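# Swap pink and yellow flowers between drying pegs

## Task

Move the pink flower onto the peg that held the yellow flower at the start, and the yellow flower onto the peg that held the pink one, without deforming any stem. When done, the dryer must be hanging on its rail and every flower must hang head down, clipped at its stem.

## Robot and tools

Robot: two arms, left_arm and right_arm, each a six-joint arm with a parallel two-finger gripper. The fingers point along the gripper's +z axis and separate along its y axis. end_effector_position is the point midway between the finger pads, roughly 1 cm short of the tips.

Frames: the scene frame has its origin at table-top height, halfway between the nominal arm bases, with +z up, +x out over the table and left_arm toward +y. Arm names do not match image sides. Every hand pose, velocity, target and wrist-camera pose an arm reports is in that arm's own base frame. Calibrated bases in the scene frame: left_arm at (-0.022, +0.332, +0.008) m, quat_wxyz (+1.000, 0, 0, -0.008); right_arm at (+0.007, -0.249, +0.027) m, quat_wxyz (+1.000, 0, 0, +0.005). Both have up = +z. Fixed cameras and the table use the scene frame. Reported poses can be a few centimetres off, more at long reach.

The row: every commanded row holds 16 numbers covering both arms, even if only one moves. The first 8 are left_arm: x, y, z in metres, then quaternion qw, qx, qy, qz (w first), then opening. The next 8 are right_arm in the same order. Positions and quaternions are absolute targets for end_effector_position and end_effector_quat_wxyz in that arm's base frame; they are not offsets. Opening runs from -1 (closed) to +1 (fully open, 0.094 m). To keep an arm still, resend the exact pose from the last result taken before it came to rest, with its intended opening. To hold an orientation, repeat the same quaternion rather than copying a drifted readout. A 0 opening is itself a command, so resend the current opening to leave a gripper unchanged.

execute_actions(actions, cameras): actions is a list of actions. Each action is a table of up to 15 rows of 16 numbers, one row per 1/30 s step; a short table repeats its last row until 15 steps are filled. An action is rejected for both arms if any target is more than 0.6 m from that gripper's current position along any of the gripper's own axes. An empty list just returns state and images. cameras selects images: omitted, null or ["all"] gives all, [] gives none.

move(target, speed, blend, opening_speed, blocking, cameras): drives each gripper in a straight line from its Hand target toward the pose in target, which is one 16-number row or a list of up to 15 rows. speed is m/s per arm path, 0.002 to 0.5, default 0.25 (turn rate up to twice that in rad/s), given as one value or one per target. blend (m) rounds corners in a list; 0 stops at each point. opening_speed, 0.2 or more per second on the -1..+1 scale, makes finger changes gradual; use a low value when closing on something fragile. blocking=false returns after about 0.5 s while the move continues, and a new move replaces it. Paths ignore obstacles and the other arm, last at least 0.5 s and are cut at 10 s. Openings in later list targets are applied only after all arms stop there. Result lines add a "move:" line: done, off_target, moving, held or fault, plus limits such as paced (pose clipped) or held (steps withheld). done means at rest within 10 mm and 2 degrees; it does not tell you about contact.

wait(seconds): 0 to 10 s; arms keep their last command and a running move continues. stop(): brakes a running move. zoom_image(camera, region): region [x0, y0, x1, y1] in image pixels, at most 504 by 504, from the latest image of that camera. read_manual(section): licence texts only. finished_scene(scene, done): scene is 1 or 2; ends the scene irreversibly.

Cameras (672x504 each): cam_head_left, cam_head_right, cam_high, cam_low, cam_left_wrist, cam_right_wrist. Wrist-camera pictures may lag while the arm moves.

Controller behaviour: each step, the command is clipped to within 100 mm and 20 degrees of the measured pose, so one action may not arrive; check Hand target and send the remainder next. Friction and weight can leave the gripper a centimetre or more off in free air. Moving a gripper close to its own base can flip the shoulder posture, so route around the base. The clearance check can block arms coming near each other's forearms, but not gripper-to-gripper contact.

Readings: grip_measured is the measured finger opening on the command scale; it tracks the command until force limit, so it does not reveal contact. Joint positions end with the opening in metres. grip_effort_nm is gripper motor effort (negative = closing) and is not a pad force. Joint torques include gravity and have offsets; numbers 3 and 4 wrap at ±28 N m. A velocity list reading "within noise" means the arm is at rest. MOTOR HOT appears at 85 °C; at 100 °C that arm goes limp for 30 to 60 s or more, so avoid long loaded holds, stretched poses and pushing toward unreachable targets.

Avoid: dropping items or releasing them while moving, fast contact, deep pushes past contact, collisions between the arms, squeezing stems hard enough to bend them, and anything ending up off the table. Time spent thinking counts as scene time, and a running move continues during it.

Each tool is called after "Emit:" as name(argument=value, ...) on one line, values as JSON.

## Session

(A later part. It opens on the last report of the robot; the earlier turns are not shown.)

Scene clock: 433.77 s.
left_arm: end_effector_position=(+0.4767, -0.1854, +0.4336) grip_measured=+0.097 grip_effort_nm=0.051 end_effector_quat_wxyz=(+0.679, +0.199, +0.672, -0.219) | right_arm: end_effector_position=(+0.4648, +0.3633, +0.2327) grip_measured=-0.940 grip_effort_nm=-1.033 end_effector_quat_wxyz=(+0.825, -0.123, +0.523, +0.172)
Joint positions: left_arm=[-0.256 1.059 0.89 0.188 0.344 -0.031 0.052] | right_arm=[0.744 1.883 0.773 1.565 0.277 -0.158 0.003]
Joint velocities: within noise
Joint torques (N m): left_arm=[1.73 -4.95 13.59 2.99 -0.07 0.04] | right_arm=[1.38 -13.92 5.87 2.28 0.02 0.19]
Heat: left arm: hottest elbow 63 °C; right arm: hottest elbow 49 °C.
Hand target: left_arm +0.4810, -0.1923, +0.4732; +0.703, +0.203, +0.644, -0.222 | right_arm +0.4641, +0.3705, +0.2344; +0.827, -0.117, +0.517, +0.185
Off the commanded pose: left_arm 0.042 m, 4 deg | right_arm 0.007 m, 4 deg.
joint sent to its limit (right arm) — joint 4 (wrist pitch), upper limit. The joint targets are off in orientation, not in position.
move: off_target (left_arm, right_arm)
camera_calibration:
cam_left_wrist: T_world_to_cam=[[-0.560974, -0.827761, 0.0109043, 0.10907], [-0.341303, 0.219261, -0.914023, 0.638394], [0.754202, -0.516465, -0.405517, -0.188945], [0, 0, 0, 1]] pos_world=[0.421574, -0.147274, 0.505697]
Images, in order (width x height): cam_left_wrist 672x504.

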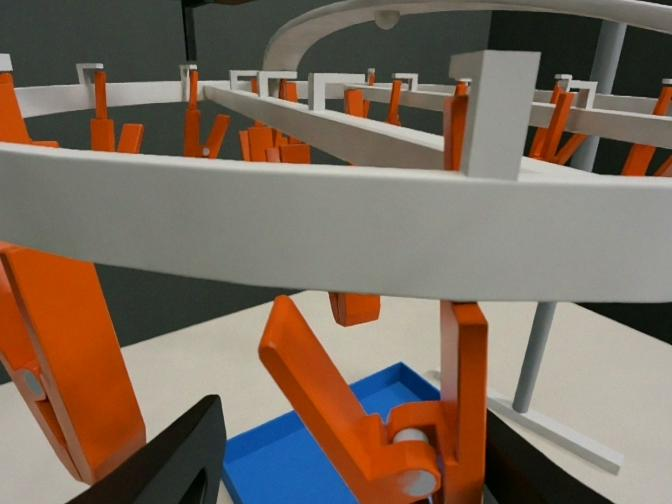

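Emit:
move(target=[[0.4801,-0.1905,0.468,0.7032,0.2032,0.6443,-0.2217,0.25,0.464,0.3705,0.234,0.8412,-0.1098,0.4955,0.1865,-0.94],[0.444,-0.165,0.452,0.7032,0.2032,0.6443,-0.2217,0.25,0.464,0.3705,0.234,0.8412,-0.1098,0.4955,0.1865,-0.94]], opening_speed=0.3, speed=0.04, cameras=["cam_left_wrist"])

Scene clock: 441.07 s.
left_arm: end_effector_position=(+0.4467, -0.1712, +0.4411) grip_measured=+0.248 grip_effort_nm=0.061 end_effector_quat_wxyz=(+0.691, +0.207, +0.655, -0.224) | right_arm: end_effector_position=(+0.4647, +0.3633, +0.2328) grip_measured=-0.940 grip_effort_nm=-1.033 end_effector_quat_wxyz=(+0.826, -0.123, +0.523, +0.173)
Joint positions: left_arm=[-0.228 0.968 0.826 0.202 0.391 -0.031 0.059] | right_arm=[0.744 1.883 0.773 1.565 0.277 -0.158 0.003]
Joint velocities: within noise
Joint torques (N m): left_arm=[3.49 -5.77 8.99 2.88 0.11 -0.01] | right_arm=[1.44 -13.92 5.85 2.3 0.01 0.18]
Heat: left arm: hottest elbow 63 °C; right arm: hottest elbow 48 °C.
Hand target: left_arm +0.4439, -0.1652, +0.4519; +0.703, +0.203, +0.644, -0.222 | right_arm +0.4641, +0.3705, +0.2344; +0.827, -0.117, +0.517, +0.185
Off the commanded pose: left_arm 0.013 m, 2 deg | right_arm 0.007 m, 4 deg.
joint sent to its limit (right arm) — joint 4 (wrist pitch), upper limit. The joint targets are off in orientation, not in position.
move: off_target (left_arm, right_arm)
camera_calibration:
cam_left_wrist: T_world_to_cam=[[-0.575807, -0.817564, -0.00595613, 0.11972], [-0.298765, 0.217189, -0.929284, 0.619278], [0.761043, -0.533309, -0.369318, -0.177875], [0, 0, 0, 1]] pos_world=[0.389324, -0.131484, 0.510506]
Images, in order (width x height): cam_left_wrist 672x504.

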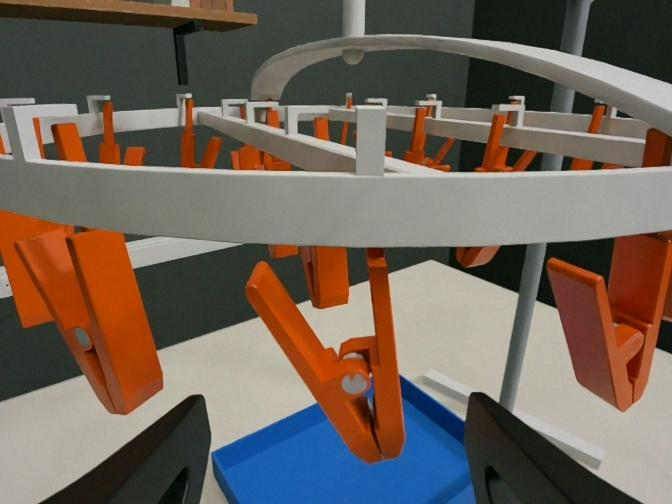

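Emit:
move(target=[[0.345,-0.095,0.44,0.7032,0.2032,0.6443,-0.2217,0.25,0.425,0.348,0.238,0.8412,-0.1098,0.4955,0.1865,-0.94],[0.28,-0.07,0.37,0.7455,0.2082,0.5721,-0.2713,0.0,0.338,0.310,0.312,0.8365,-0.1294,0.4830,0.2241,-0.94]], speed=[0.08,0.08], blend=0.02, cameras=["cam_left_wrist","cam_right_wrist","cam_high","cam_head_right"])

Scene clock: 460.77 s.
left_arm: end_effector_position=(+0.2815, -0.0725, +0.3657) grip_measured=+0.003 grip_effort_nm=-0.125 end_effector_quat_wxyz=(+0.740, +0.208, +0.578, -0.275) | right_arm: end_effector_position=(+0.3439, +0.3092, +0.3107) grip_measured=-0.940 grip_effort_nm=-1.033 end_effector_quat_wxyz=(+0.836, -0.126, +0.486, +0.222)
Joint positions: left_arm=[0.226 0.464 0.29 0.574 0.888 -0.327 0.047] | right_arm=[0.836 1.482 0.459 1.565 0.28 -0.158 0.003]
Joint velocities: within noise
Joint torques (N m): left_arm=[3.43 0.85 8.65 2.37 -0.04 -0.06] | right_arm=[1.44 -9 4.49 1.83 -0.16 -0.04]
Heat: left arm: hottest elbow 63 °C; right arm: hottest elbow 46 °C.
Hand target: left_arm +0.2801, -0.0701, +0.3699; +0.745, +0.208, +0.572, -0.271 | right_arm +0.3381, +0.3101, +0.3120; +0.836, -0.129, +0.483, +0.224
Off the commanded pose: left_arm 0.005 m, 1 deg | right_arm 0.006 m, 1 deg.
move: done
camera_calibration:
cam_left_wrist: T_world_to_cam=[[-0.640864, -0.767652, -0.00211833, 0.125449], [-0.14071, 0.120181, -0.982729, 0.44644], [0.754648, -0.629498, -0.185036, -0.0999121], [0, 0, 0, 1]] pos_world=[0.218613, -0.0202469, 0.420508]
cam_right_wrist: T_world_to_cam=[[0.493767, -0.869578, 0.00535241, 0.0963386], [0.0806024, 0.0396377, -0.995958, 0.310657], [0.86585, 0.492203, 0.0896619, -0.390908], [0, 0, 0, 1]] pos_world=[0.26586, 0.263866, 0.343935]
Images, in order (width x height): cam_head_right 672x504, cam_high 672x504, cam_left_wrist 672x504, cam_right_wrist 672x504.

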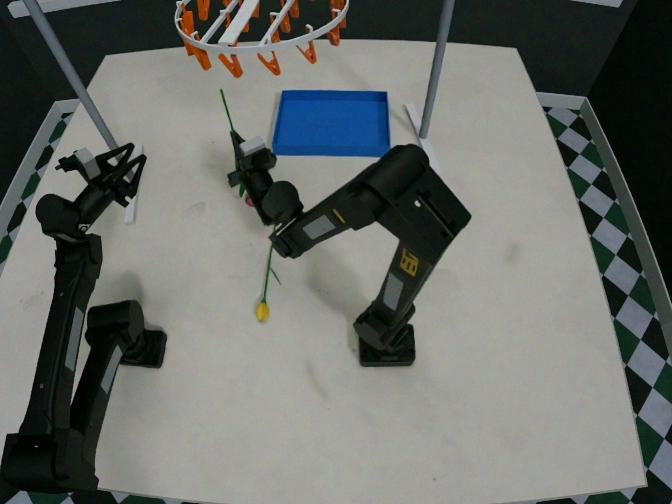

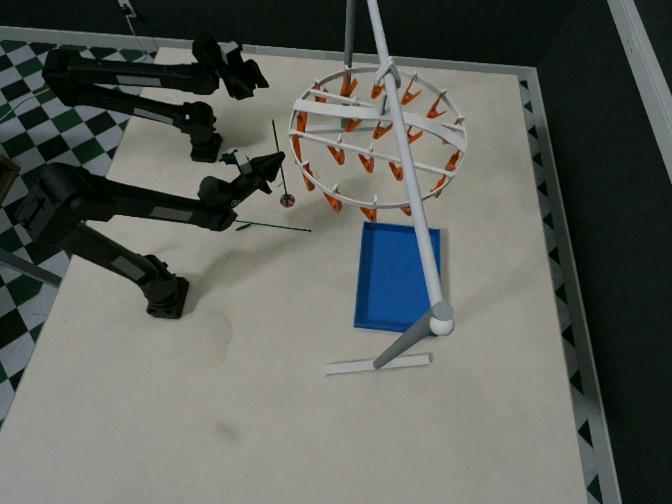

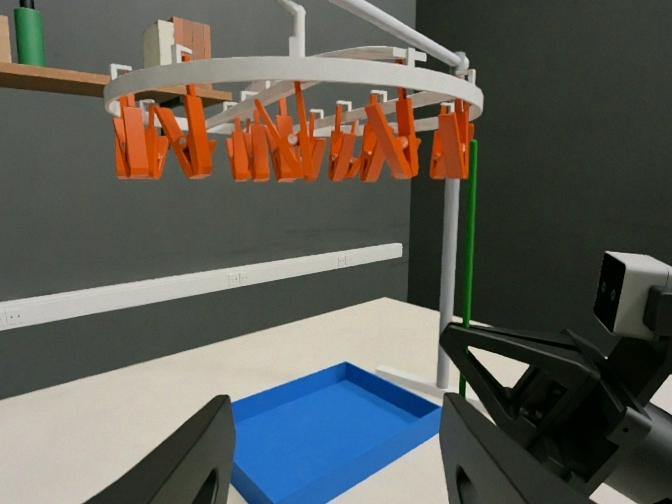

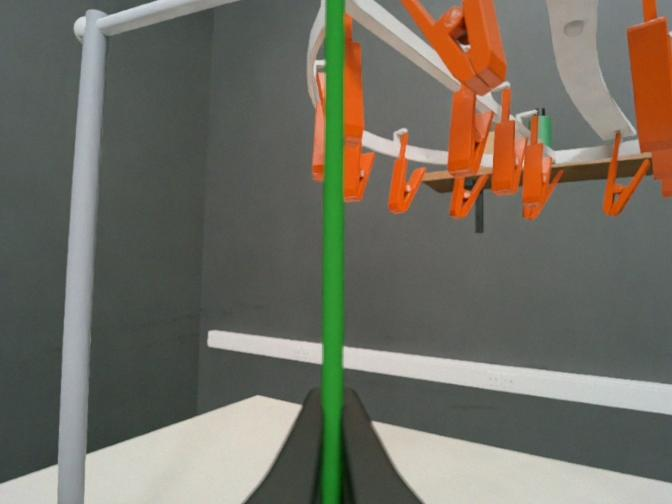

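Emit:
zoom_image(camera="cam_left_wrist", region=[400, 240, 672, 444])

Scaled by 1.853 from the camera's 672x504 image, which has a finer 960x720 frame.

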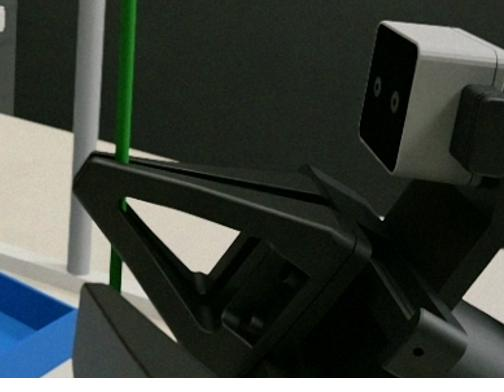

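Emit:
move(target=[0.300,-0.190,0.264,0.8030,0.1873,0.4636,-0.3244,-0.1,0.338,0.310,0.312,0.8365,-0.1294,0.4830,0.2241,-0.94], speed=0.1, cameras=["cam_left_wrist","cam_high","cam_head_left"])

Scene clock: 474.90 s.
left_arm: end_effector_position=(+0.2989, -0.1857, +0.2585) grip_measured=-0.098 grip_effort_nm=-0.125 end_effector_quat_wxyz=(+0.770, +0.194, +0.523, -0.309) | right_arm: end_effector_position=(+0.3439, +0.3092, +0.3107) grip_measured=-0.940 grip_effort_nm=-1.033 end_effector_quat_wxyz=(+0.836, -0.126, +0.486, +0.222)
Joint positions: left_arm=[-0.408 1.257 0.117 1.546 0.303 -0.155 0.042] | right_arm=[0.836 1.482 0.459 1.565 0.28 -0.158 0.003]
Joint velocities: within noise
Joint torques (N m): left_arm=[1.73 -2.26 5.27 2.65 -0.14 0.19] | right_arm=[1.38 -9.29 4.51 1.83 -0.14 -0.04]
Heat: left arm: hottest elbow 60 °C; right arm: hottest elbow 45 °C.
Hand target: left_arm +0.2998, -0.1900, +0.2647; +0.777, +0.198, +0.512, -0.309 | right_arm +0.3381, +0.3101, +0.3120; +0.836, -0.129, +0.483, +0.224
Off the commanded pose: left_arm 0.007 m, 8 deg | right_arm 0.006 m, 1 deg.
joint sent to its limit (left arm) — joint 4 (wrist pitch), upper limit. The joint targets are off in orientation, not in position.
move: off_target (left_arm)
camera_calibration:
cam_left_wrist: T_world_to_cam=[[-0.671919, -0.740482, 0.0145344, 0.0594217], [-0.0453463, 0.021544, -0.998739, 0.314456], [0.739235, -0.671731, -0.0480539, -0.242803], [0, 0, 0, 1]] pos_world=[0.233675, -0.125872, 0.301528]
Images, in order (width x height): cam_head_left 672x504, cam_high 672x504, cam_left_wrist 672x504.

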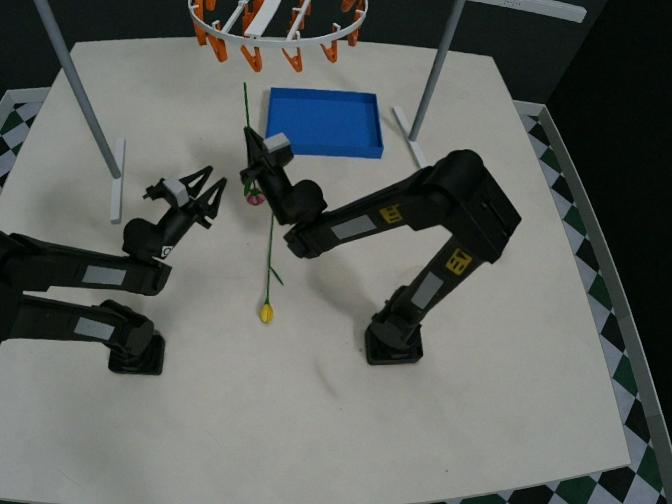

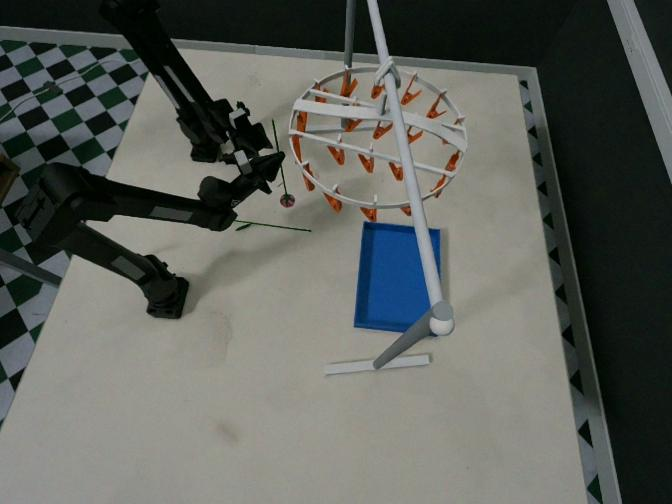

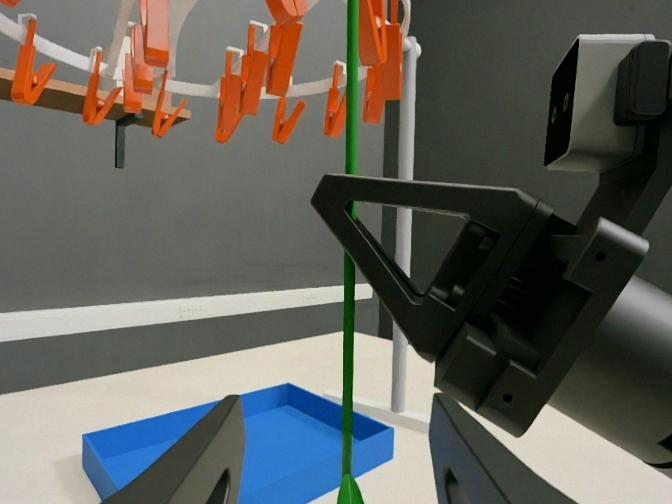

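Emit:
move(target=[0.3435,-0.236,0.260,0.8030,0.1873,0.4636,-0.3244,-0.1,0.338,0.310,0.312,0.8365,-0.1294,0.4830,0.2241,-0.94], speed=0.06, cameras=["cam_left_wrist"])

Scene clock: 483.33 s.
left_arm: end_effector_position=(+0.3380, -0.2272, +0.2470) grip_measured=-0.098 grip_effort_nm=-0.120 end_effector_quat_wxyz=(+0.761, +0.199, +0.536, -0.307) | right_arm: end_effector_position=(+0.3438, +0.3092, +0.3109) grip_measured=-0.940 grip_effort_nm=-1.038 end_effector_quat_wxyz=(+0.836, -0.126, +0.486, +0.222)
Joint positions: left_arm=[-0.495 1.427 0.245 1.546 0.229 -0.115 0.042] | right_arm=[0.836 1.482 0.459 1.565 0.28 -0.158 0.003]
Joint velocities: within noise
Joint torques (N m): left_arm=[1.61 -4.42 6.52 2.7 -0.1 0.13] | right_arm=[1.44 -9.05 4.46 1.83 -0.15 -0.03]
Heat: left arm: hottest elbow 58 °C; right arm: hottest elbow 44 °C.
Hand target: left_arm +0.3429, -0.2356, +0.2605; +0.773, +0.202, +0.516, -0.310 | right_arm +0.3380, +0.3100, +0.3121; +0.837, -0.129, +0.483, +0.224
Off the commanded pose: left_arm 0.017 m, 10 deg | right_arm 0.006 m, 1 deg.
joint sent to its limit (left arm) — joint 4 (wrist pitch), upper limit. The joint targets are off in orientation, not in position.
move: off_target (left_arm)
camera_calibration:
cam_left_wrist: T_world_to_cam=[[-0.673827, -0.738716, 0.015989, 0.0559038], [-0.0709332, 0.0431329, -0.996548, 0.31861], [0.735476, -0.672635, -0.0814636, -0.290832], [0, 0, 0, 1]] pos_world=[0.274169, -0.168069, 0.292924]
Images, in order (width x height): cam_left_wrist 672x504.

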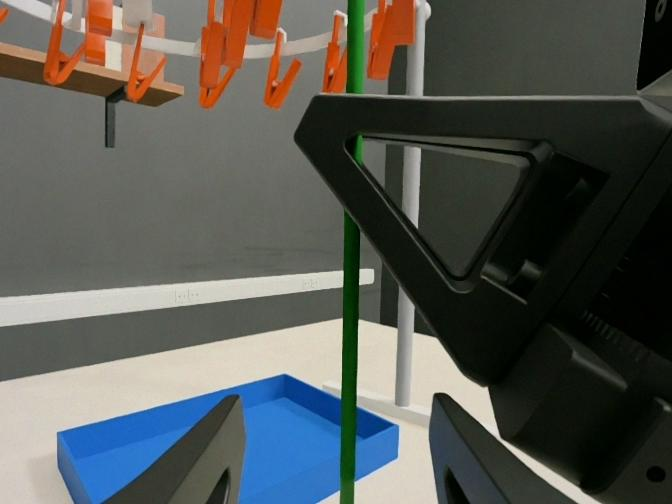

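Emit:
move(target=[0.3415,-0.233,0.295,0.8030,0.1873,0.4636,-0.3244,-0.1,0.338,0.310,0.360,0.8365,-0.1294,0.4830,0.2241,-0.94], speed=0.06, cameras=["cam_left_wrist","cam_right_wrist"])

Scene clock: 507.23 s.
left_arm: end_effector_position=(+0.3388, -0.2279, +0.2710) grip_measured=-0.098 grip_effort_nm=-0.120 end_effector_quat_wxyz=(+0.778, +0.196, +0.510, -0.310) | right_arm: end_effector_position=(+0.3376, +0.3023, +0.3427) grip_measured=-0.940 grip_effort_nm=-1.038 end_effector_quat_wxyz=(+0.830, -0.133, +0.496, +0.218)
Joint positions: left_arm=[-0.495 1.388 0.268 1.546 0.229 -0.116 0.042] | right_arm=[0.836 1.316 0.459 1.371 0.28 -0.158 0.003]
Joint velocities: within noise
Joint torques (N m): left_arm=[2.02 -6.18 6.97 2.63 0.03 -0.06] | right_arm=[1.38 -7.71 8.66 1.25 -0.12 -0.05]
Heat: left arm: hottest elbow 53 °C; right arm: hottest elbow 43 °C.
Hand target: left_arm +0.3406, -0.2325, +0.2953; +0.794, +0.192, +0.480, -0.320 | right_arm +0.3375, +0.3095, +0.3601; +0.837, -0.129, +0.483, +0.224
Off the commanded pose: left_arm 0.025 m, 6 deg | right_arm 0.019 m, 2 deg.
joint sent to its limit (left arm) — joint 4 (wrist pitch), upper limit. The joint targets still meet the commanded pose.
move: off_target (left_arm, right_arm)
camera_calibration:
cam_left_wrist: T_world_to_cam=[[-0.674935, -0.737874, 0.00190329, 0.0599075], [-0.0163876, 0.0124109, -0.999789, 0.318058], [0.737695, -0.674824, -0.0204685, -0.30768], [0, 0, 0, 1]] pos_world=[0.27262, -0.167373, 0.311579]
cam_right_wrist: T_world_to_cam=[[0.493949, -0.869377, 0.0141004, 0.0901223], [0.0619905, 0.019036, -0.997895, 0.356502], [0.867278, 0.493783, 0.0632959, -0.376902], [0, 0, 0, 1]] pos_world=[0.260263, 0.257672, 0.378337]
Images, in order (width x height): cam_left_wrist 672x504, cam_right_wrist 672x504.

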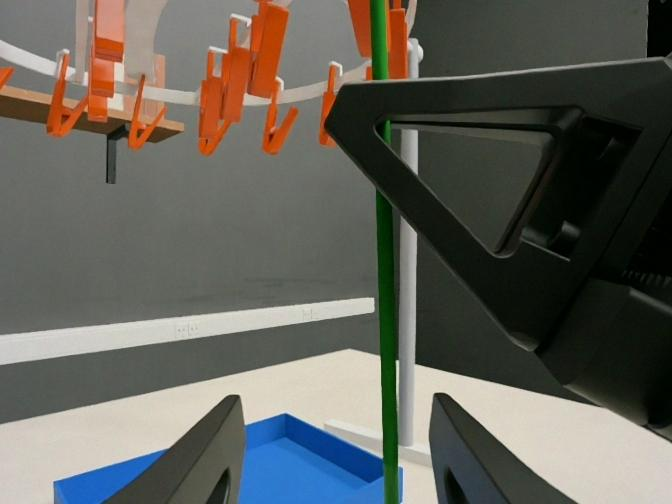

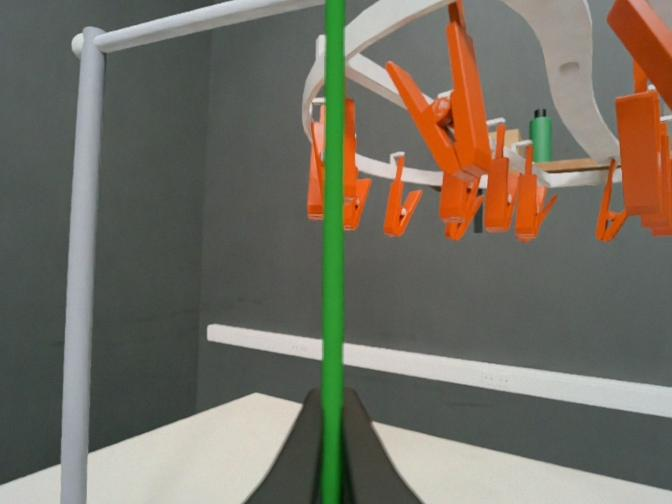

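Emit:
move(target=[0.3565,-0.2680,0.292,0.8030,0.1873,0.4636,-0.3244,-0.1,0.338,0.310,0.360,0.8365,-0.1294,0.4830,0.2241,-0.94], speed=0.05, cameras=["cam_left_wrist","cam_high"])

Scene clock: 522.33 s.
left_arm: end_effector_position=(+0.3516, -0.2584, +0.2762) grip_measured=-0.098 grip_effort_nm=-0.120 end_effector_quat_wxyz=(+0.781, +0.192, +0.504, -0.316) | right_arm: end_effector_position=(+0.3376, +0.3023, +0.3429) grip_measured=-0.940 grip_effort_nm=-1.033 end_effector_quat_wxyz=(+0.830, -0.133, +0.496, +0.218)
Joint positions: left_arm=[-0.569 1.451 0.343 1.546 0.164 -0.097 0.042] | right_arm=[0.836 1.315 0.459 1.37 0.28 -0.158 0.003]
Joint velocities: within noise
Joint torques (N m): left_arm=[1.61 -5.36 7.34 2.63 -0.1 0.18] | right_arm=[1.55 -7.65 8.66 1.32 -0.13 -0.05]
Heat: left arm: hottest elbow 53 °C; right arm: hottest elbow 44 °C.
Hand target: left_arm +0.3557, -0.2675, +0.2922; +0.793, +0.192, +0.481, -0.320 | right_arm +0.3375, +0.3095, +0.3599; +0.837, -0.129, +0.483, +0.224
Off the commanded pose: left_arm 0.019 m, 5 deg | right_arm 0.019 m, 2 deg.
joint sent to its limit (left arm) — joint 4 (wrist pitch), upper limit. The joint targets still meet the commanded pose.
move: off_target (left_arm, right_arm)
camera_calibration:
cam_left_wrist: T_world_to_cam=[[-0.679636, -0.733495, 0.00891209, 0.0468573], [-0.00778772, -0.00493376, -0.999958, 0.316367], [0.733508, -0.679677, -0.00235909, -0.342465], [0, 0, 0, 1]] pos_world=[0.28551, -0.196835, 0.315128]
Images, in order (width x height): cam_high 672x504, cam_left_wrist 672x504.

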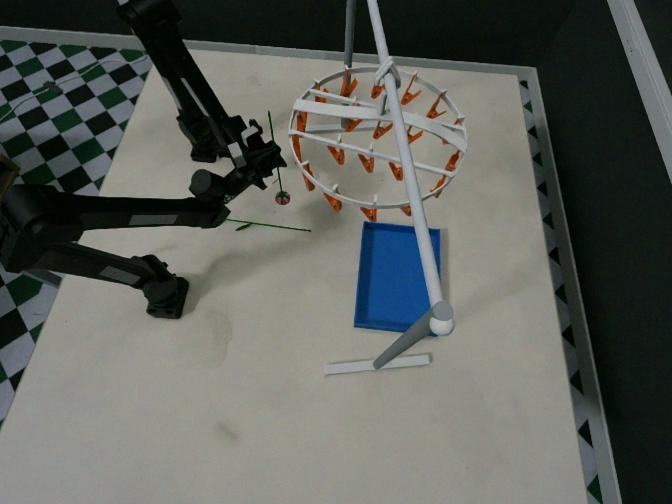

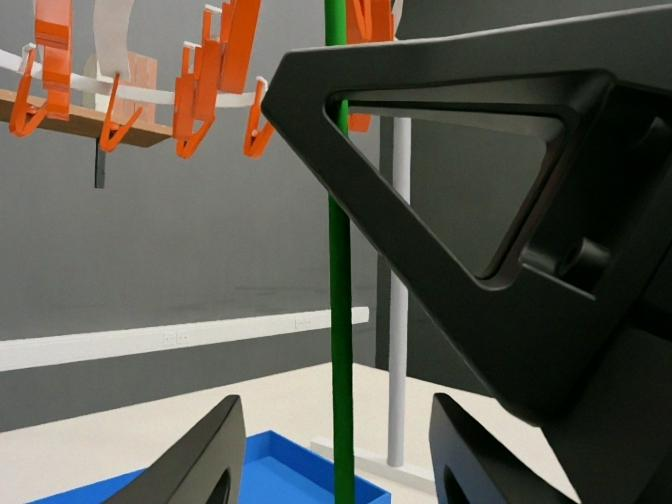

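Emit:
zoom_image(camera="cam_left_wrist", region=[230, 370, 450, 504])

Scaled by 2.291 from the camera's 672x504 image, which has a finer 960x720 frame.

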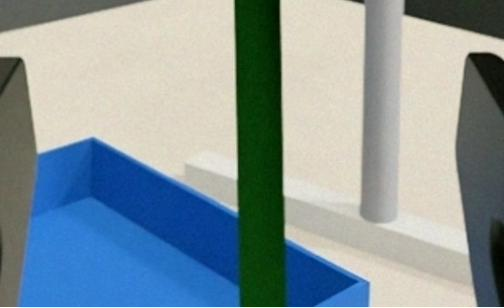

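Emit:
move(target=[0.3605,-0.2730,0.292,0.8030,0.1873,0.4636,-0.3244,-0.1,0.338,0.310,0.360,0.8365,-0.1294,0.4830,0.2241,-0.94], speed=0.04, cameras=["cam_left_wrist"])

Scene clock: 527.83 s.
left_arm: end_effector_position=(+0.3557, -0.2629, +0.2761) grip_measured=-0.098 grip_effort_nm=-0.125 end_effector_quat_wxyz=(+0.781, +0.192, +0.503, -0.316) | right_arm: end_effector_position=(+0.3374, +0.3021, +0.3434) grip_measured=-0.940 grip_effort_nm=-1.038 end_effector_quat_wxyz=(+0.830, -0.132, +0.496, +0.218)
Joint positions: left_arm=[-0.574 1.466 0.359 1.546 0.158 -0.094 0.042] | right_arm=[0.836 1.314 0.459 1.37 0.28 -0.158 0.003]
Joint velocities: within noise
Joint torques (N m): left_arm=[1.55 -5.54 7.39 2.62 -0.09 0.16] | right_arm=[1.38 -7.36 8.75 1.26 -0.12 -0.04]
Heat: left arm: hottest elbow 53 °C; right arm: hottest elbow 45 °C.
Hand target: left_arm +0.3597, -0.2725, +0.2924; +0.794, +0.192, +0.480, -0.320 | right_arm +0.3375, +0.3094, +0.3600; +0.837, -0.129, +0.483, +0.224
Off the commanded pose: left_arm 0.019 m, 5 deg | right_arm 0.018 m, 2 deg.
joint sent to its limit (left arm) — joint 4 (wrist pitch), upper limit. The joint targets still meet the commanded pose.
move: off_target (left_arm, right_arm)
camera_calibration:
cam_left_wrist: T_world_to_cam=[[-0.678987, -0.734105, 0.00812122, 0.0461843], [-0.00665481, -0.00490721, -0.999966, 0.315828], [0.73412, -0.679018, -0.00155339, -0.348698], [0, 0, 0, 1]] pos_world=[0.289446, -0.201318, 0.3149]
Images, in order (width x height): cam_left_wrist 672x504.

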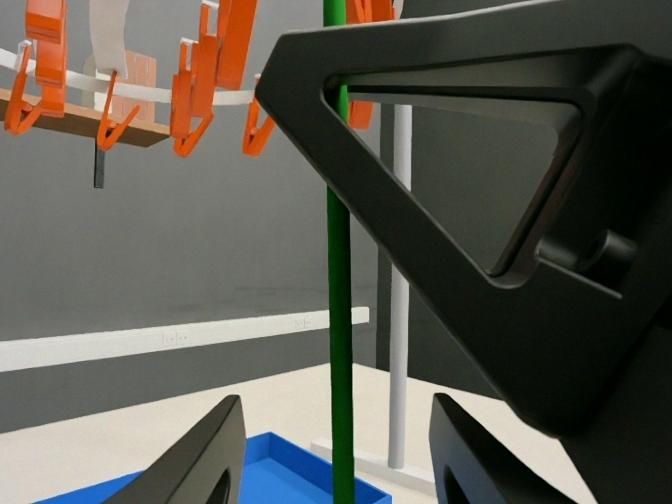

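Emit:
move(target=[0.3605,-0.2730,0.292,0.8030,0.1873,0.4636,-0.3244,-0.94,0.338,0.310,0.360,0.8365,-0.1294,0.4830,0.2241,-0.94], opening_speed=0.4, cameras=["cam_left_wrist","cam_right_wrist","cam_head_left"])

Scene clock: 533.17 s.
left_arm: end_effector_position=(+0.3562, -0.2643, +0.2780) grip_measured=-0.935 grip_effort_nm=-0.774 end_effector_quat_wxyz=(+0.782, +0.192, +0.501, -0.317) | right_arm: end_effector_position=(+0.3374, +0.3020, +0.3435) grip_measured=-0.940 grip_effort_nm=-1.028 end_effector_quat_wxyz=(+0.830, -0.132, +0.496, +0.218)
Joint positions: left_arm=[-0.577 1.466 0.364 1.546 0.158 -0.094 0.003] | right_arm=[0.836 1.314 0.459 1.37 0.28 -0.158 0.003]
Joint velocities: within noise
Joint torques (N m): left_arm=[1.73 -5.48 7.12 2.62 -0.08 0.15] | right_arm=[1.26 -7.36 8.73 1.32 -0.13 -0.03]
Heat: left arm: hottest elbow 53 °C; right arm: hottest elbow 45 °C.
Hand target: left_arm +0.3599, -0.2726, +0.2924; +0.794, +0.192, +0.480, -0.320 | right_arm +0.3375, +0.3094, +0.3601; +0.837, -0.129, +0.483, +0.224
Off the commanded pose: left_arm 0.017 m, 5 deg | right_arm 0.018 m, 2 deg.
joint sent to its limit (left arm) — joint 4 (wrist pitch), upper limit. The joint targets still meet the commanded pose.
move: off_target (left_arm, right_arm)
camera_calibration:
cam_left_wrist: T_world_to_cam=[[-0.680328, -0.732874, 0.00708738, 0.0465418], [-0.00235828, -0.00748117, -0.999969, 0.315553], [0.732904, -0.680324, 0.00336133, -0.351385], [0, 0, 0, 1]] pos_world=[0.289939, -0.202586, 0.316395]
cam_right_wrist: T_world_to_cam=[[0.493935, -0.869392, 0.0136213, 0.0901602], [0.0630112, 0.0201658, -0.997809, 0.356629], [0.867213, 0.493711, 0.064742, -0.377031], [0, 0, 0, 1]] pos_world=[0.259961, 0.257337, 0.37903]
Images, in order (width x height): cam_head_left 672x504, cam_left_wrist 672x504, cam_right_wrist 672x504.

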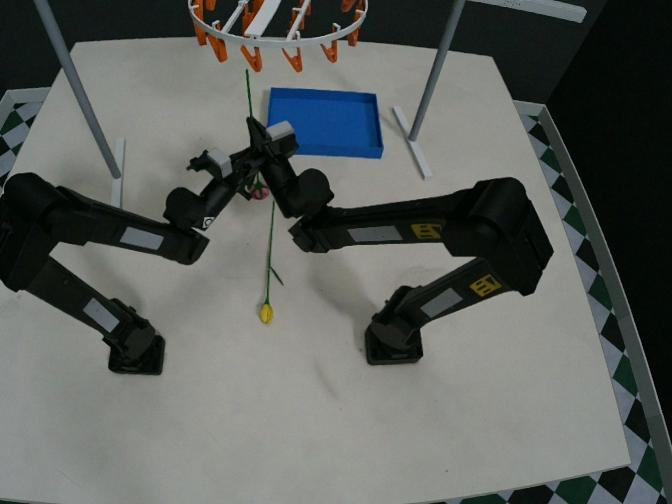

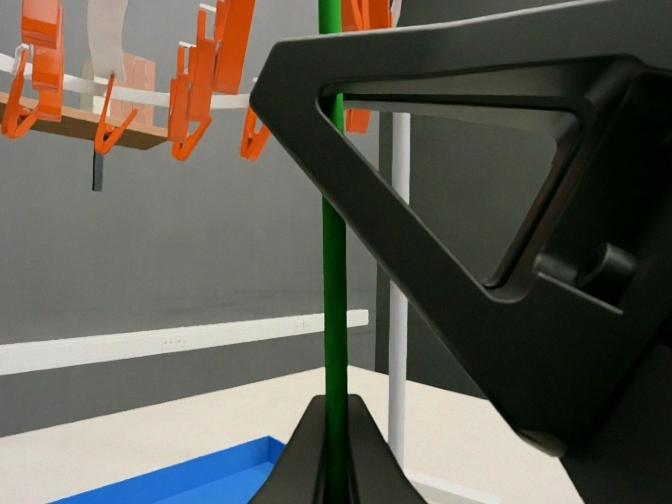

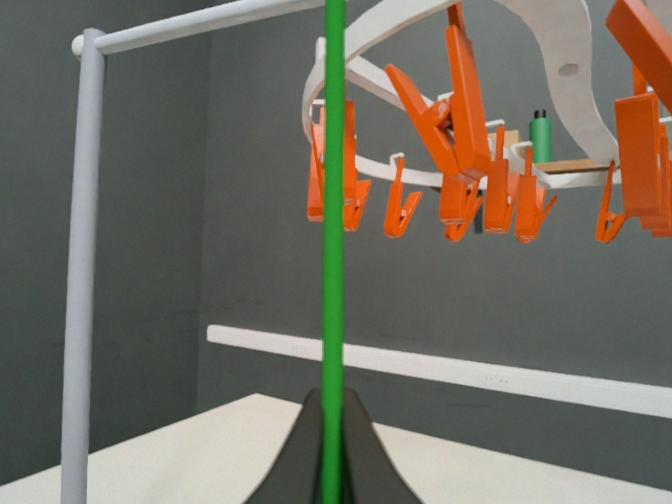

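Emit:
move(target=[0.3605,-0.2730,0.292,0.8030,0.1873,0.4636,-0.3244,-0.97,0.338,0.310,0.360,0.8365,-0.1294,0.4830,0.2241,-0.94], opening_speed=0.2, cameras=["cam_left_wrist"])

Scene clock: 535.83 s.
left_arm: end_effector_position=(+0.3562, -0.2643, +0.2780) grip_measured=-0.948 grip_effort_nm=-1.062 end_effector_quat_wxyz=(+0.782, +0.192, +0.501, -0.317) | right_arm: end_effector_position=(+0.3374, +0.3020, +0.3435) grip_measured=-0.940 grip_effort_nm=-1.033 end_effector_quat_wxyz=(+0.830, -0.132, +0.496, +0.218)
Joint positions: left_arm=[-0.577 1.466 0.364 1.546 0.158 -0.094 0.002] | right_arm=[0.836 1.314 0.459 1.37 0.28 -0.158 0.003]
Joint velocities: within noise
Joint torques (N m): left_arm=[1.73 -5.54 7.1 2.62 -0.08 0.15] | right_arm=[1.44 -7.24 8.69 1.35 -0.11 -0.04]
Heat: left arm: hottest elbow 53 °C; right arm: hottest elbow 45 °C.
Hand target: left_arm +0.3599, -0.2726, +0.2924; +0.794, +0.192, +0.480, -0.320 | right_arm +0.3375, +0.3094, +0.3601; +0.837, -0.129, +0.483, +0.224
Off the commanded pose: left_arm 0.017 m, 5 deg | right_arm 0.018 m, 2 deg.
joint sent to its limit (left arm) — joint 4 (wrist pitch), upper limit. The joint targets still meet the commanded pose.
move: off_target (left_arm, right_arm)
camera_calibration:
cam_left_wrist: T_world_to_cam=[[-0.680328, -0.732874, 0.00708738, 0.0465418], [-0.00235828, -0.00748117, -0.999969, 0.315553], [0.732904, -0.680324, 0.00336133, -0.351385], [0, 0, 0, 1]] pos_world=[0.289939, -0.202586, 0.316395]
Images, in order (width x height): cam_left_wrist 672x504.

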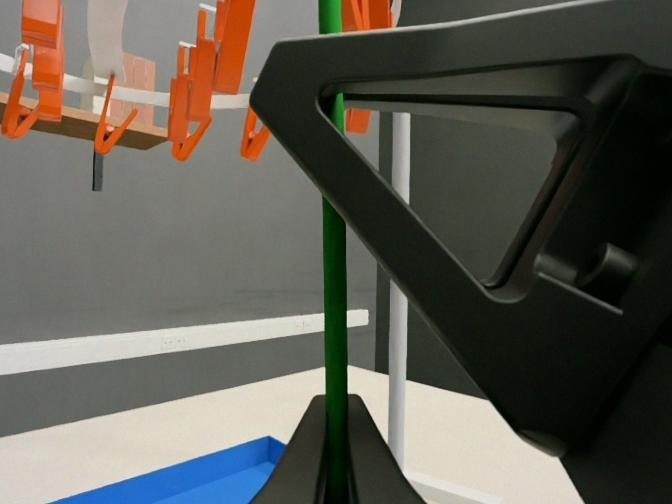

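Emit:
move(target=[0.3605,-0.2730,0.292,0.8030,0.1873,0.4636,-0.3244,-0.97,0.338,0.310,0.360,0.8365,-0.1294,0.4830,0.2241,-0.5], opening_speed=0.25, cameras=["cam_left_wrist","cam_right_wrist"])

Scene clock: 544.43 s.
left_arm: end_effector_position=(+0.3562, -0.2643, +0.2780) grip_measured=-0.948 grip_effort_nm=-1.067 end_effector_quat_wxyz=(+0.782, +0.192, +0.501, -0.317) | right_arm: end_effector_position=(+0.3374, +0.3020, +0.3435) grip_measured=-0.502 grip_effort_nm=0.071 end_effector_quat_wxyz=(+0.830, -0.132, +0.496, +0.218)
Joint positions: left_arm=[-0.577 1.466 0.364 1.546 0.158 -0.094 0.002] | right_arm=[0.836 1.314 0.459 1.37 0.28 -0.158 0.023]
Joint velocities: within noise
Joint torques (N m): left_arm=[1.73 -5.48 7.1 2.63 -0.09 0.16] | right_arm=[1.26 -7.41 8.7 1.32 -0.13 -0.03]
Heat: left arm: hottest elbow 52 °C; right arm: hottest elbow 46 °C.
Hand target: left_arm +0.3599, -0.2726, +0.2924; +0.794, +0.192, +0.480, -0.320 | right_arm +0.3375, +0.3094, +0.3601; +0.837, -0.129, +0.483, +0.224
Off the commanded pose: left_arm 0.017 m, 5 deg | right_arm 0.018 m, 2 deg.
joint sent to its limit (left arm) — joint 4 (wrist pitch), upper limit. The joint targets still meet the commanded pose.
move: off_target (left_arm, right_arm)
camera_calibration:
cam_left_wrist: T_world_to_cam=[[-0.680328, -0.732874, 0.00708738, 0.0465418], [-0.00235828, -0.00748117, -0.999969, 0.315553], [0.732904, -0.680324, 0.00336133, -0.351385], [0, 0, 0, 1]] pos_world=[0.289939, -0.202586, 0.316395]
cam_right_wrist: T_world_to_cam=[[0.493935, -0.869392, 0.0136213, 0.0901602], [0.0630112, 0.0201658, -0.997809, 0.356629], [0.867213, 0.493711, 0.064742, -0.377031], [0, 0, 0, 1]] pos_world=[0.259961, 0.257337, 0.37903]
Images, in order (width x height): cam_left_wrist 672x504, cam_right_wrist 672x504.

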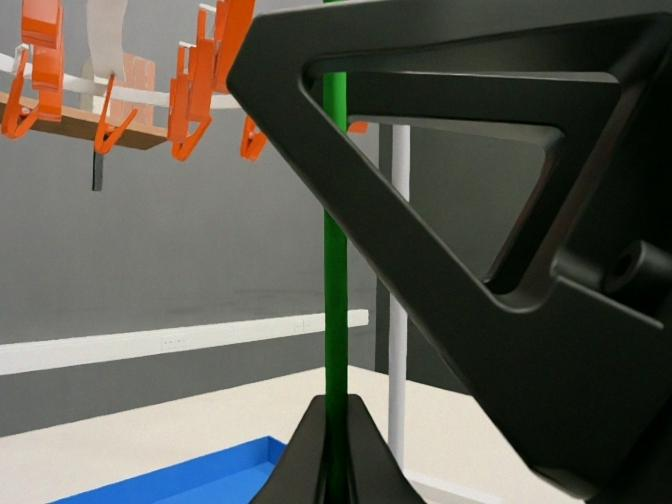

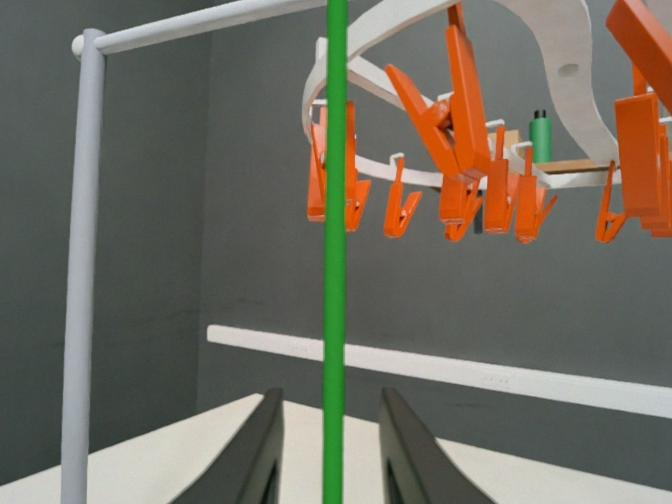

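Emit:
move(target=[[0.3605,-0.2730,0.292,0.8030,0.1873,0.4636,-0.3244,-0.97,0.320,0.298,0.344,0.8365,-0.1294,0.4830,0.2241,-0.5],[0.3605,-0.2730,0.292,0.8030,0.1873,0.4636,-0.3244,-0.97,0.275,0.269,0.316,0.8365,-0.1294,0.4830,0.2241,-0.5]], speed=0.05, blend=0.01, cameras=["cam_left_wrist","cam_right_wrist","cam_high"])

Scene clock: 549.87 s.
left_arm: end_effector_position=(+0.3562, -0.2643, +0.2780) grip_measured=-0.948 grip_effort_nm=-1.062 end_effector_quat_wxyz=(+0.782, +0.192, +0.501, -0.317) | right_arm: end_effector_position=(+0.2809, +0.2704, +0.3137) grip_measured=-0.501 grip_effort_nm=0.076 end_effector_quat_wxyz=(+0.833, -0.128, +0.489, +0.225)
Joint positions: left_arm=[-0.577 1.466 0.364 1.546 0.158 -0.094 0.002] | right_arm=[0.917 1.277 0.278 1.545 0.346 -0.194 0.023]
Joint velocities: within noise
Joint torques (N m): left_arm=[1.67 -5.54 7.12 2.62 -0.09 0.16] | right_arm=[1.44 -5.13 4.64 2.19 -0.01 -0.11]
Heat: left arm: hottest elbow 52 °C; right arm: hottest elbow 46 °C.
Hand target: left_arm +0.3600, -0.2726, +0.2924; +0.794, +0.192, +0.480, -0.320 | right_arm +0.2752, +0.2689, +0.3160; +0.836, -0.129, +0.483, +0.224
Off the commanded pose: left_arm 0.017 m, 5 deg | right_arm 0.007 m, 1 deg.
joint sent to its limit (left arm) — joint 4 (wrist pitch), upper limit. The joint targets still meet the commanded pose.
move: off_target (left_arm)
camera_calibration:
cam_left_wrist: T_world_to_cam=[[-0.680328, -0.732874, 0.00708738, 0.0465418], [-0.00235828, -0.00748117, -0.999969, 0.315553], [0.732904, -0.680324, 0.00336133, -0.351385], [0, 0, 0, 1]] pos_world=[0.289939, -0.202586, 0.316395]
cam_right_wrist: T_world_to_cam=[[0.499985, -0.866029, 0.00298537, 0.0916986], [0.0724388, 0.0383856, -0.996634, 0.323104], [0.862999, 0.498518, 0.0819263, -0.316077], [0, 0, 0, 1]] pos_world=[0.203521, 0.224581, 0.347637]
Images, in order (width x height): cam_high 672x504, cam_left_wrist 672x504, cam_right_wrist 672x504.

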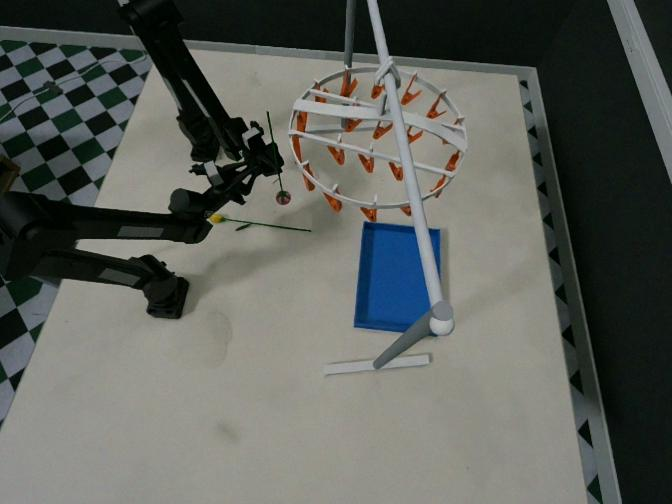

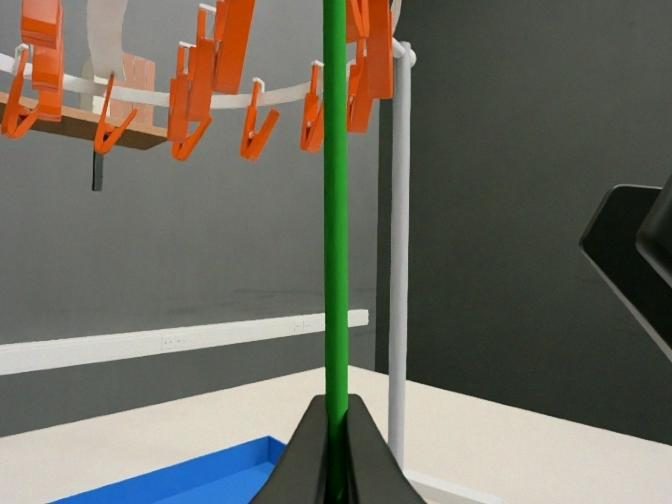

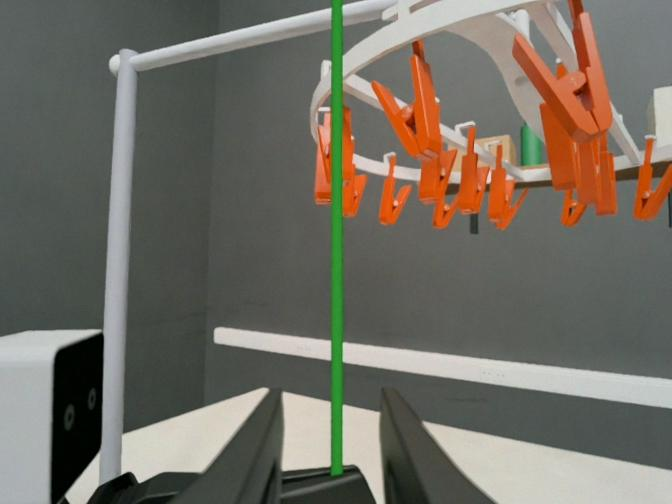

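Emit:
move(target=[[0.3605,-0.2730,0.292,0.8030,0.1873,0.4636,-0.3244,-0.97,0.24,0.17,0.345,0.8,-0.15,0.55,0.21,-0.5],[0.3605,-0.2730,0.292,0.8030,0.1873,0.4636,-0.3244,-0.97,0.305,0.085,0.425,0.7088,-0.1862,0.6495,0.2032,-0.5],[0.3605,-0.2730,0.292,0.8030,0.1873,0.4636,-0.3244,-0.97,0.375,0.122,0.437,0.7088,-0.1862,0.6495,0.2032,-0.5]], speed=[0.12,0.12,0.08], blend=[0.04,0.02,0], cameras=["cam_left_wrist","cam_right_wrist","cam_high","cam_head_right"])

Scene clock: 561.80 s.
left_arm: end_effector_position=(+0.3562, -0.2643, +0.2780) grip_measured=-0.948 grip_effort_nm=-1.067 end_effector_quat_wxyz=(+0.782, +0.192, +0.501, -0.317) | right_arm: end_effector_position=(+0.3706, +0.1172, +0.3962) grip_measured=-0.501 grip_effort_nm=0.076 end_effector_quat_wxyz=(+0.684, -0.177, +0.677, +0.206)
Joint positions: left_arm=[-0.577 1.466 0.364 1.546 0.158 -0.094 0.002] | right_arm=[0.125 0.683 0.6 0.106 -0.424 0.047 0.023]
Joint velocities: within noise
Joint torques (N m): left_arm=[1.73 -5.54 7.12 2.62 -0.09 0.16] | right_arm=[1.38 0.32 13.98 2.67 0.08 -0.04]
Heat: left arm: hottest elbow 51 °C; right arm: hottest elbow 46 °C.
Hand target: left_arm +0.3600, -0.2726, +0.2924; +0.794, +0.192, +0.480, -0.320 | right_arm +0.3721, +0.1210, +0.4359; +0.709, -0.186, +0.649, +0.203
Off the commanded pose: left_arm 0.017 m, 5 deg | right_arm 0.041 m, 4 deg.
joint sent to its limit (left arm) — joint 4 (wrist pitch), upper limit. The joint targets still meet the commanded pose.
move: off_target (left_arm, right_arm)
camera_calibration:
cam_left_wrist: T_world_to_cam=[[-0.680328, -0.732874, 0.00708738, 0.0465418], [-0.00235828, -0.00748117, -0.999969, 0.315553], [0.732904, -0.680324, 0.00336133, -0.351385], [0, 0, 0, 1]] pos_world=[0.289939, -0.202586, 0.316395]
cam_right_wrist: T_world_to_cam=[[0.526733, -0.84957, -0.0279979, -0.0855959], [-0.34969, -0.186551, -0.918104, 0.556357], [0.77477, 0.493386, -0.395349, -0.10143], [0, 0, 0, 1]] pos_world=[0.318224, 0.081114, 0.468297]
Images, in order (width x height): cam_head_right 672x504, cam_high 672x504, cam_left_wrist 672x504, cam_right_wrist 672x504.

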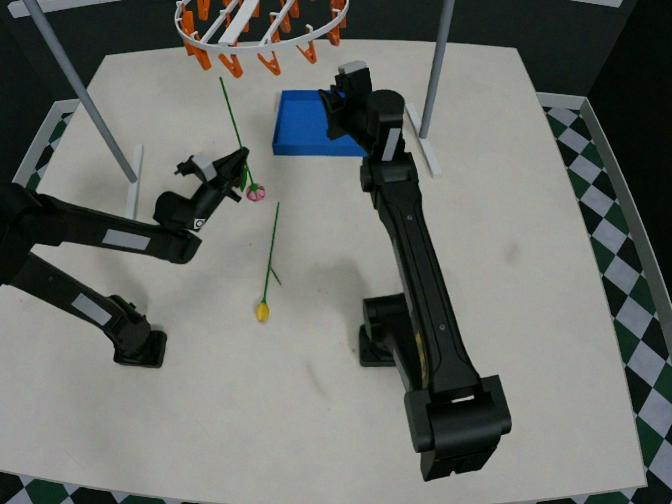

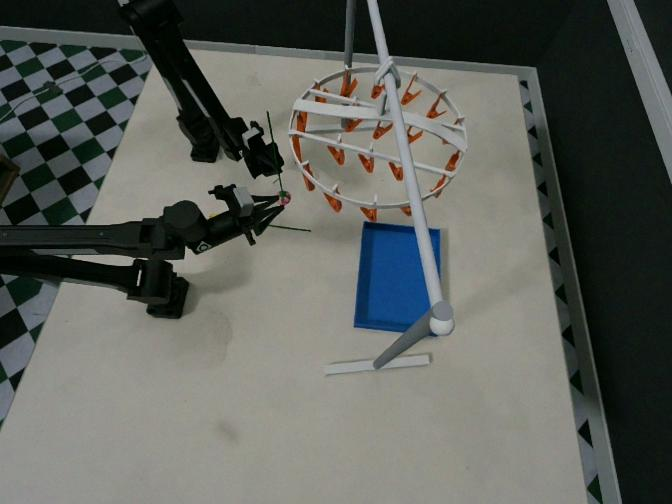

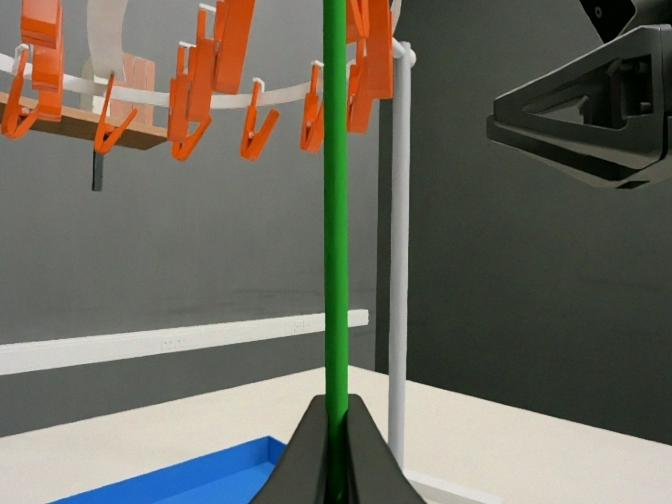

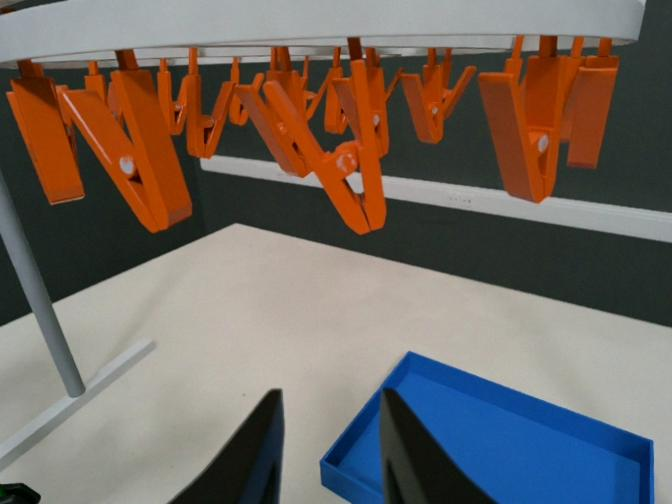

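Emit:
move(target=[[0.3605,-0.2730,0.292,0.8030,0.1873,0.4636,-0.3244,-0.97,0.385,0.127,0.488,0.7088,-0.1862,0.6495,0.2032,0.1],[0.3605,-0.2730,0.292,0.8030,0.1873,0.4636,-0.3244,-0.97,0.4095,0.141,0.4885,0.7088,-0.1862,0.6495,0.2032,0.1]], speed=0.06, blend=0.01, cameras=["cam_right_wrist","cam_left_wrist"])

Scene clock: 579.30 s.
left_arm: end_effector_position=(+0.3562, -0.2643, +0.2780) grip_measured=-0.948 grip_effort_nm=-1.062 end_effector_quat_wxyz=(+0.782, +0.192, +0.501, -0.317) | right_arm: end_effector_position=(+0.4070, +0.1360, +0.4469) grip_measured=+0.099 grip_effort_nm=0.076 end_effector_quat_wxyz=(+0.683, -0.176, +0.678, +0.207)
Joint positions: left_arm=[-0.577 1.466 0.364 1.546 0.158 -0.094 0.002] | right_arm=[0.178 0.805 0.784 0.042 -0.371 0.047 0.052]
Joint velocities: within noise
Joint torques (N m): left_arm=[1.73 -5.54 7.12 2.62 -0.08 0.15] | right_arm=[1.14 -1.85 14.08 2.73 0.1 -0.09]
Heat: left arm: hottest elbow 51 °C; right arm: hottest elbow 53 °C.
Hand target: left_arm +0.3600, -0.2726, +0.2924; +0.794, +0.192, +0.480, -0.320 | right_arm +0.4067, +0.1400, +0.4873; +0.709, -0.186, +0.649, +0.203
Off the commanded pose: left_arm 0.017 m, 5 deg | right_arm 0.042 m, 5 deg.
joint sent to its limit (left arm) — joint 4 (wrist pitch), upper limit. The joint targets still meet the commanded pose.
move: off_target (left_arm, right_arm)
camera_calibration:
cam_left_wrist: T_world_to_cam=[[-0.680328, -0.732874, 0.00708738, 0.0465418], [-0.00235828, -0.00748117, -0.999969, 0.315553], [0.732904, -0.680324, 0.00336133, -0.351385], [0, 0, 0, 1]] pos_world=[0.289939, -0.202586, 0.316395]
cam_right_wrist: T_world_to_cam=[[0.526628, -0.849546, -0.030568, -0.0862133], [-0.353308, -0.186025, -0.916825, 0.620009], [0.773199, 0.493626, -0.398117, -0.117028], [0, 0, 0, 1]] pos_world=[0.354942, 0.0998628, 0.519213]
Images, in order (width x height): cam_left_wrist 672x504, cam_right_wrist 672x504.

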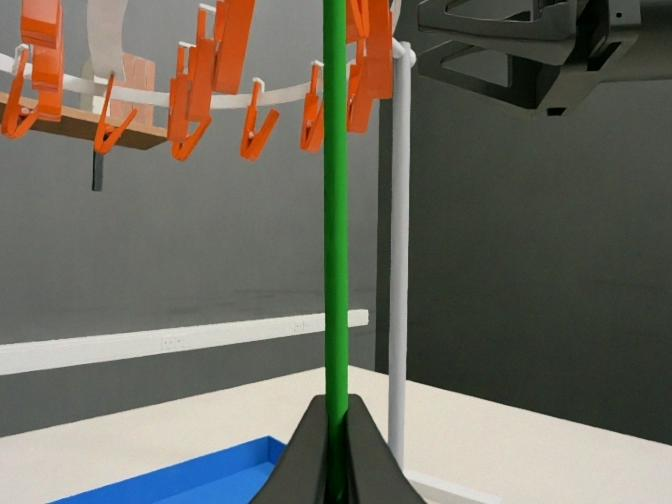

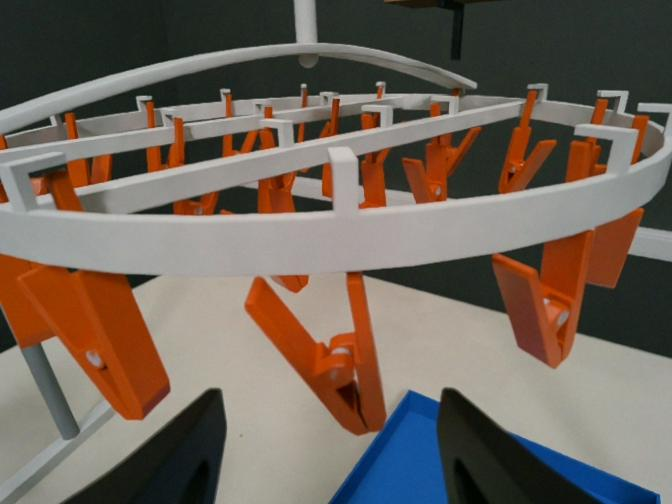

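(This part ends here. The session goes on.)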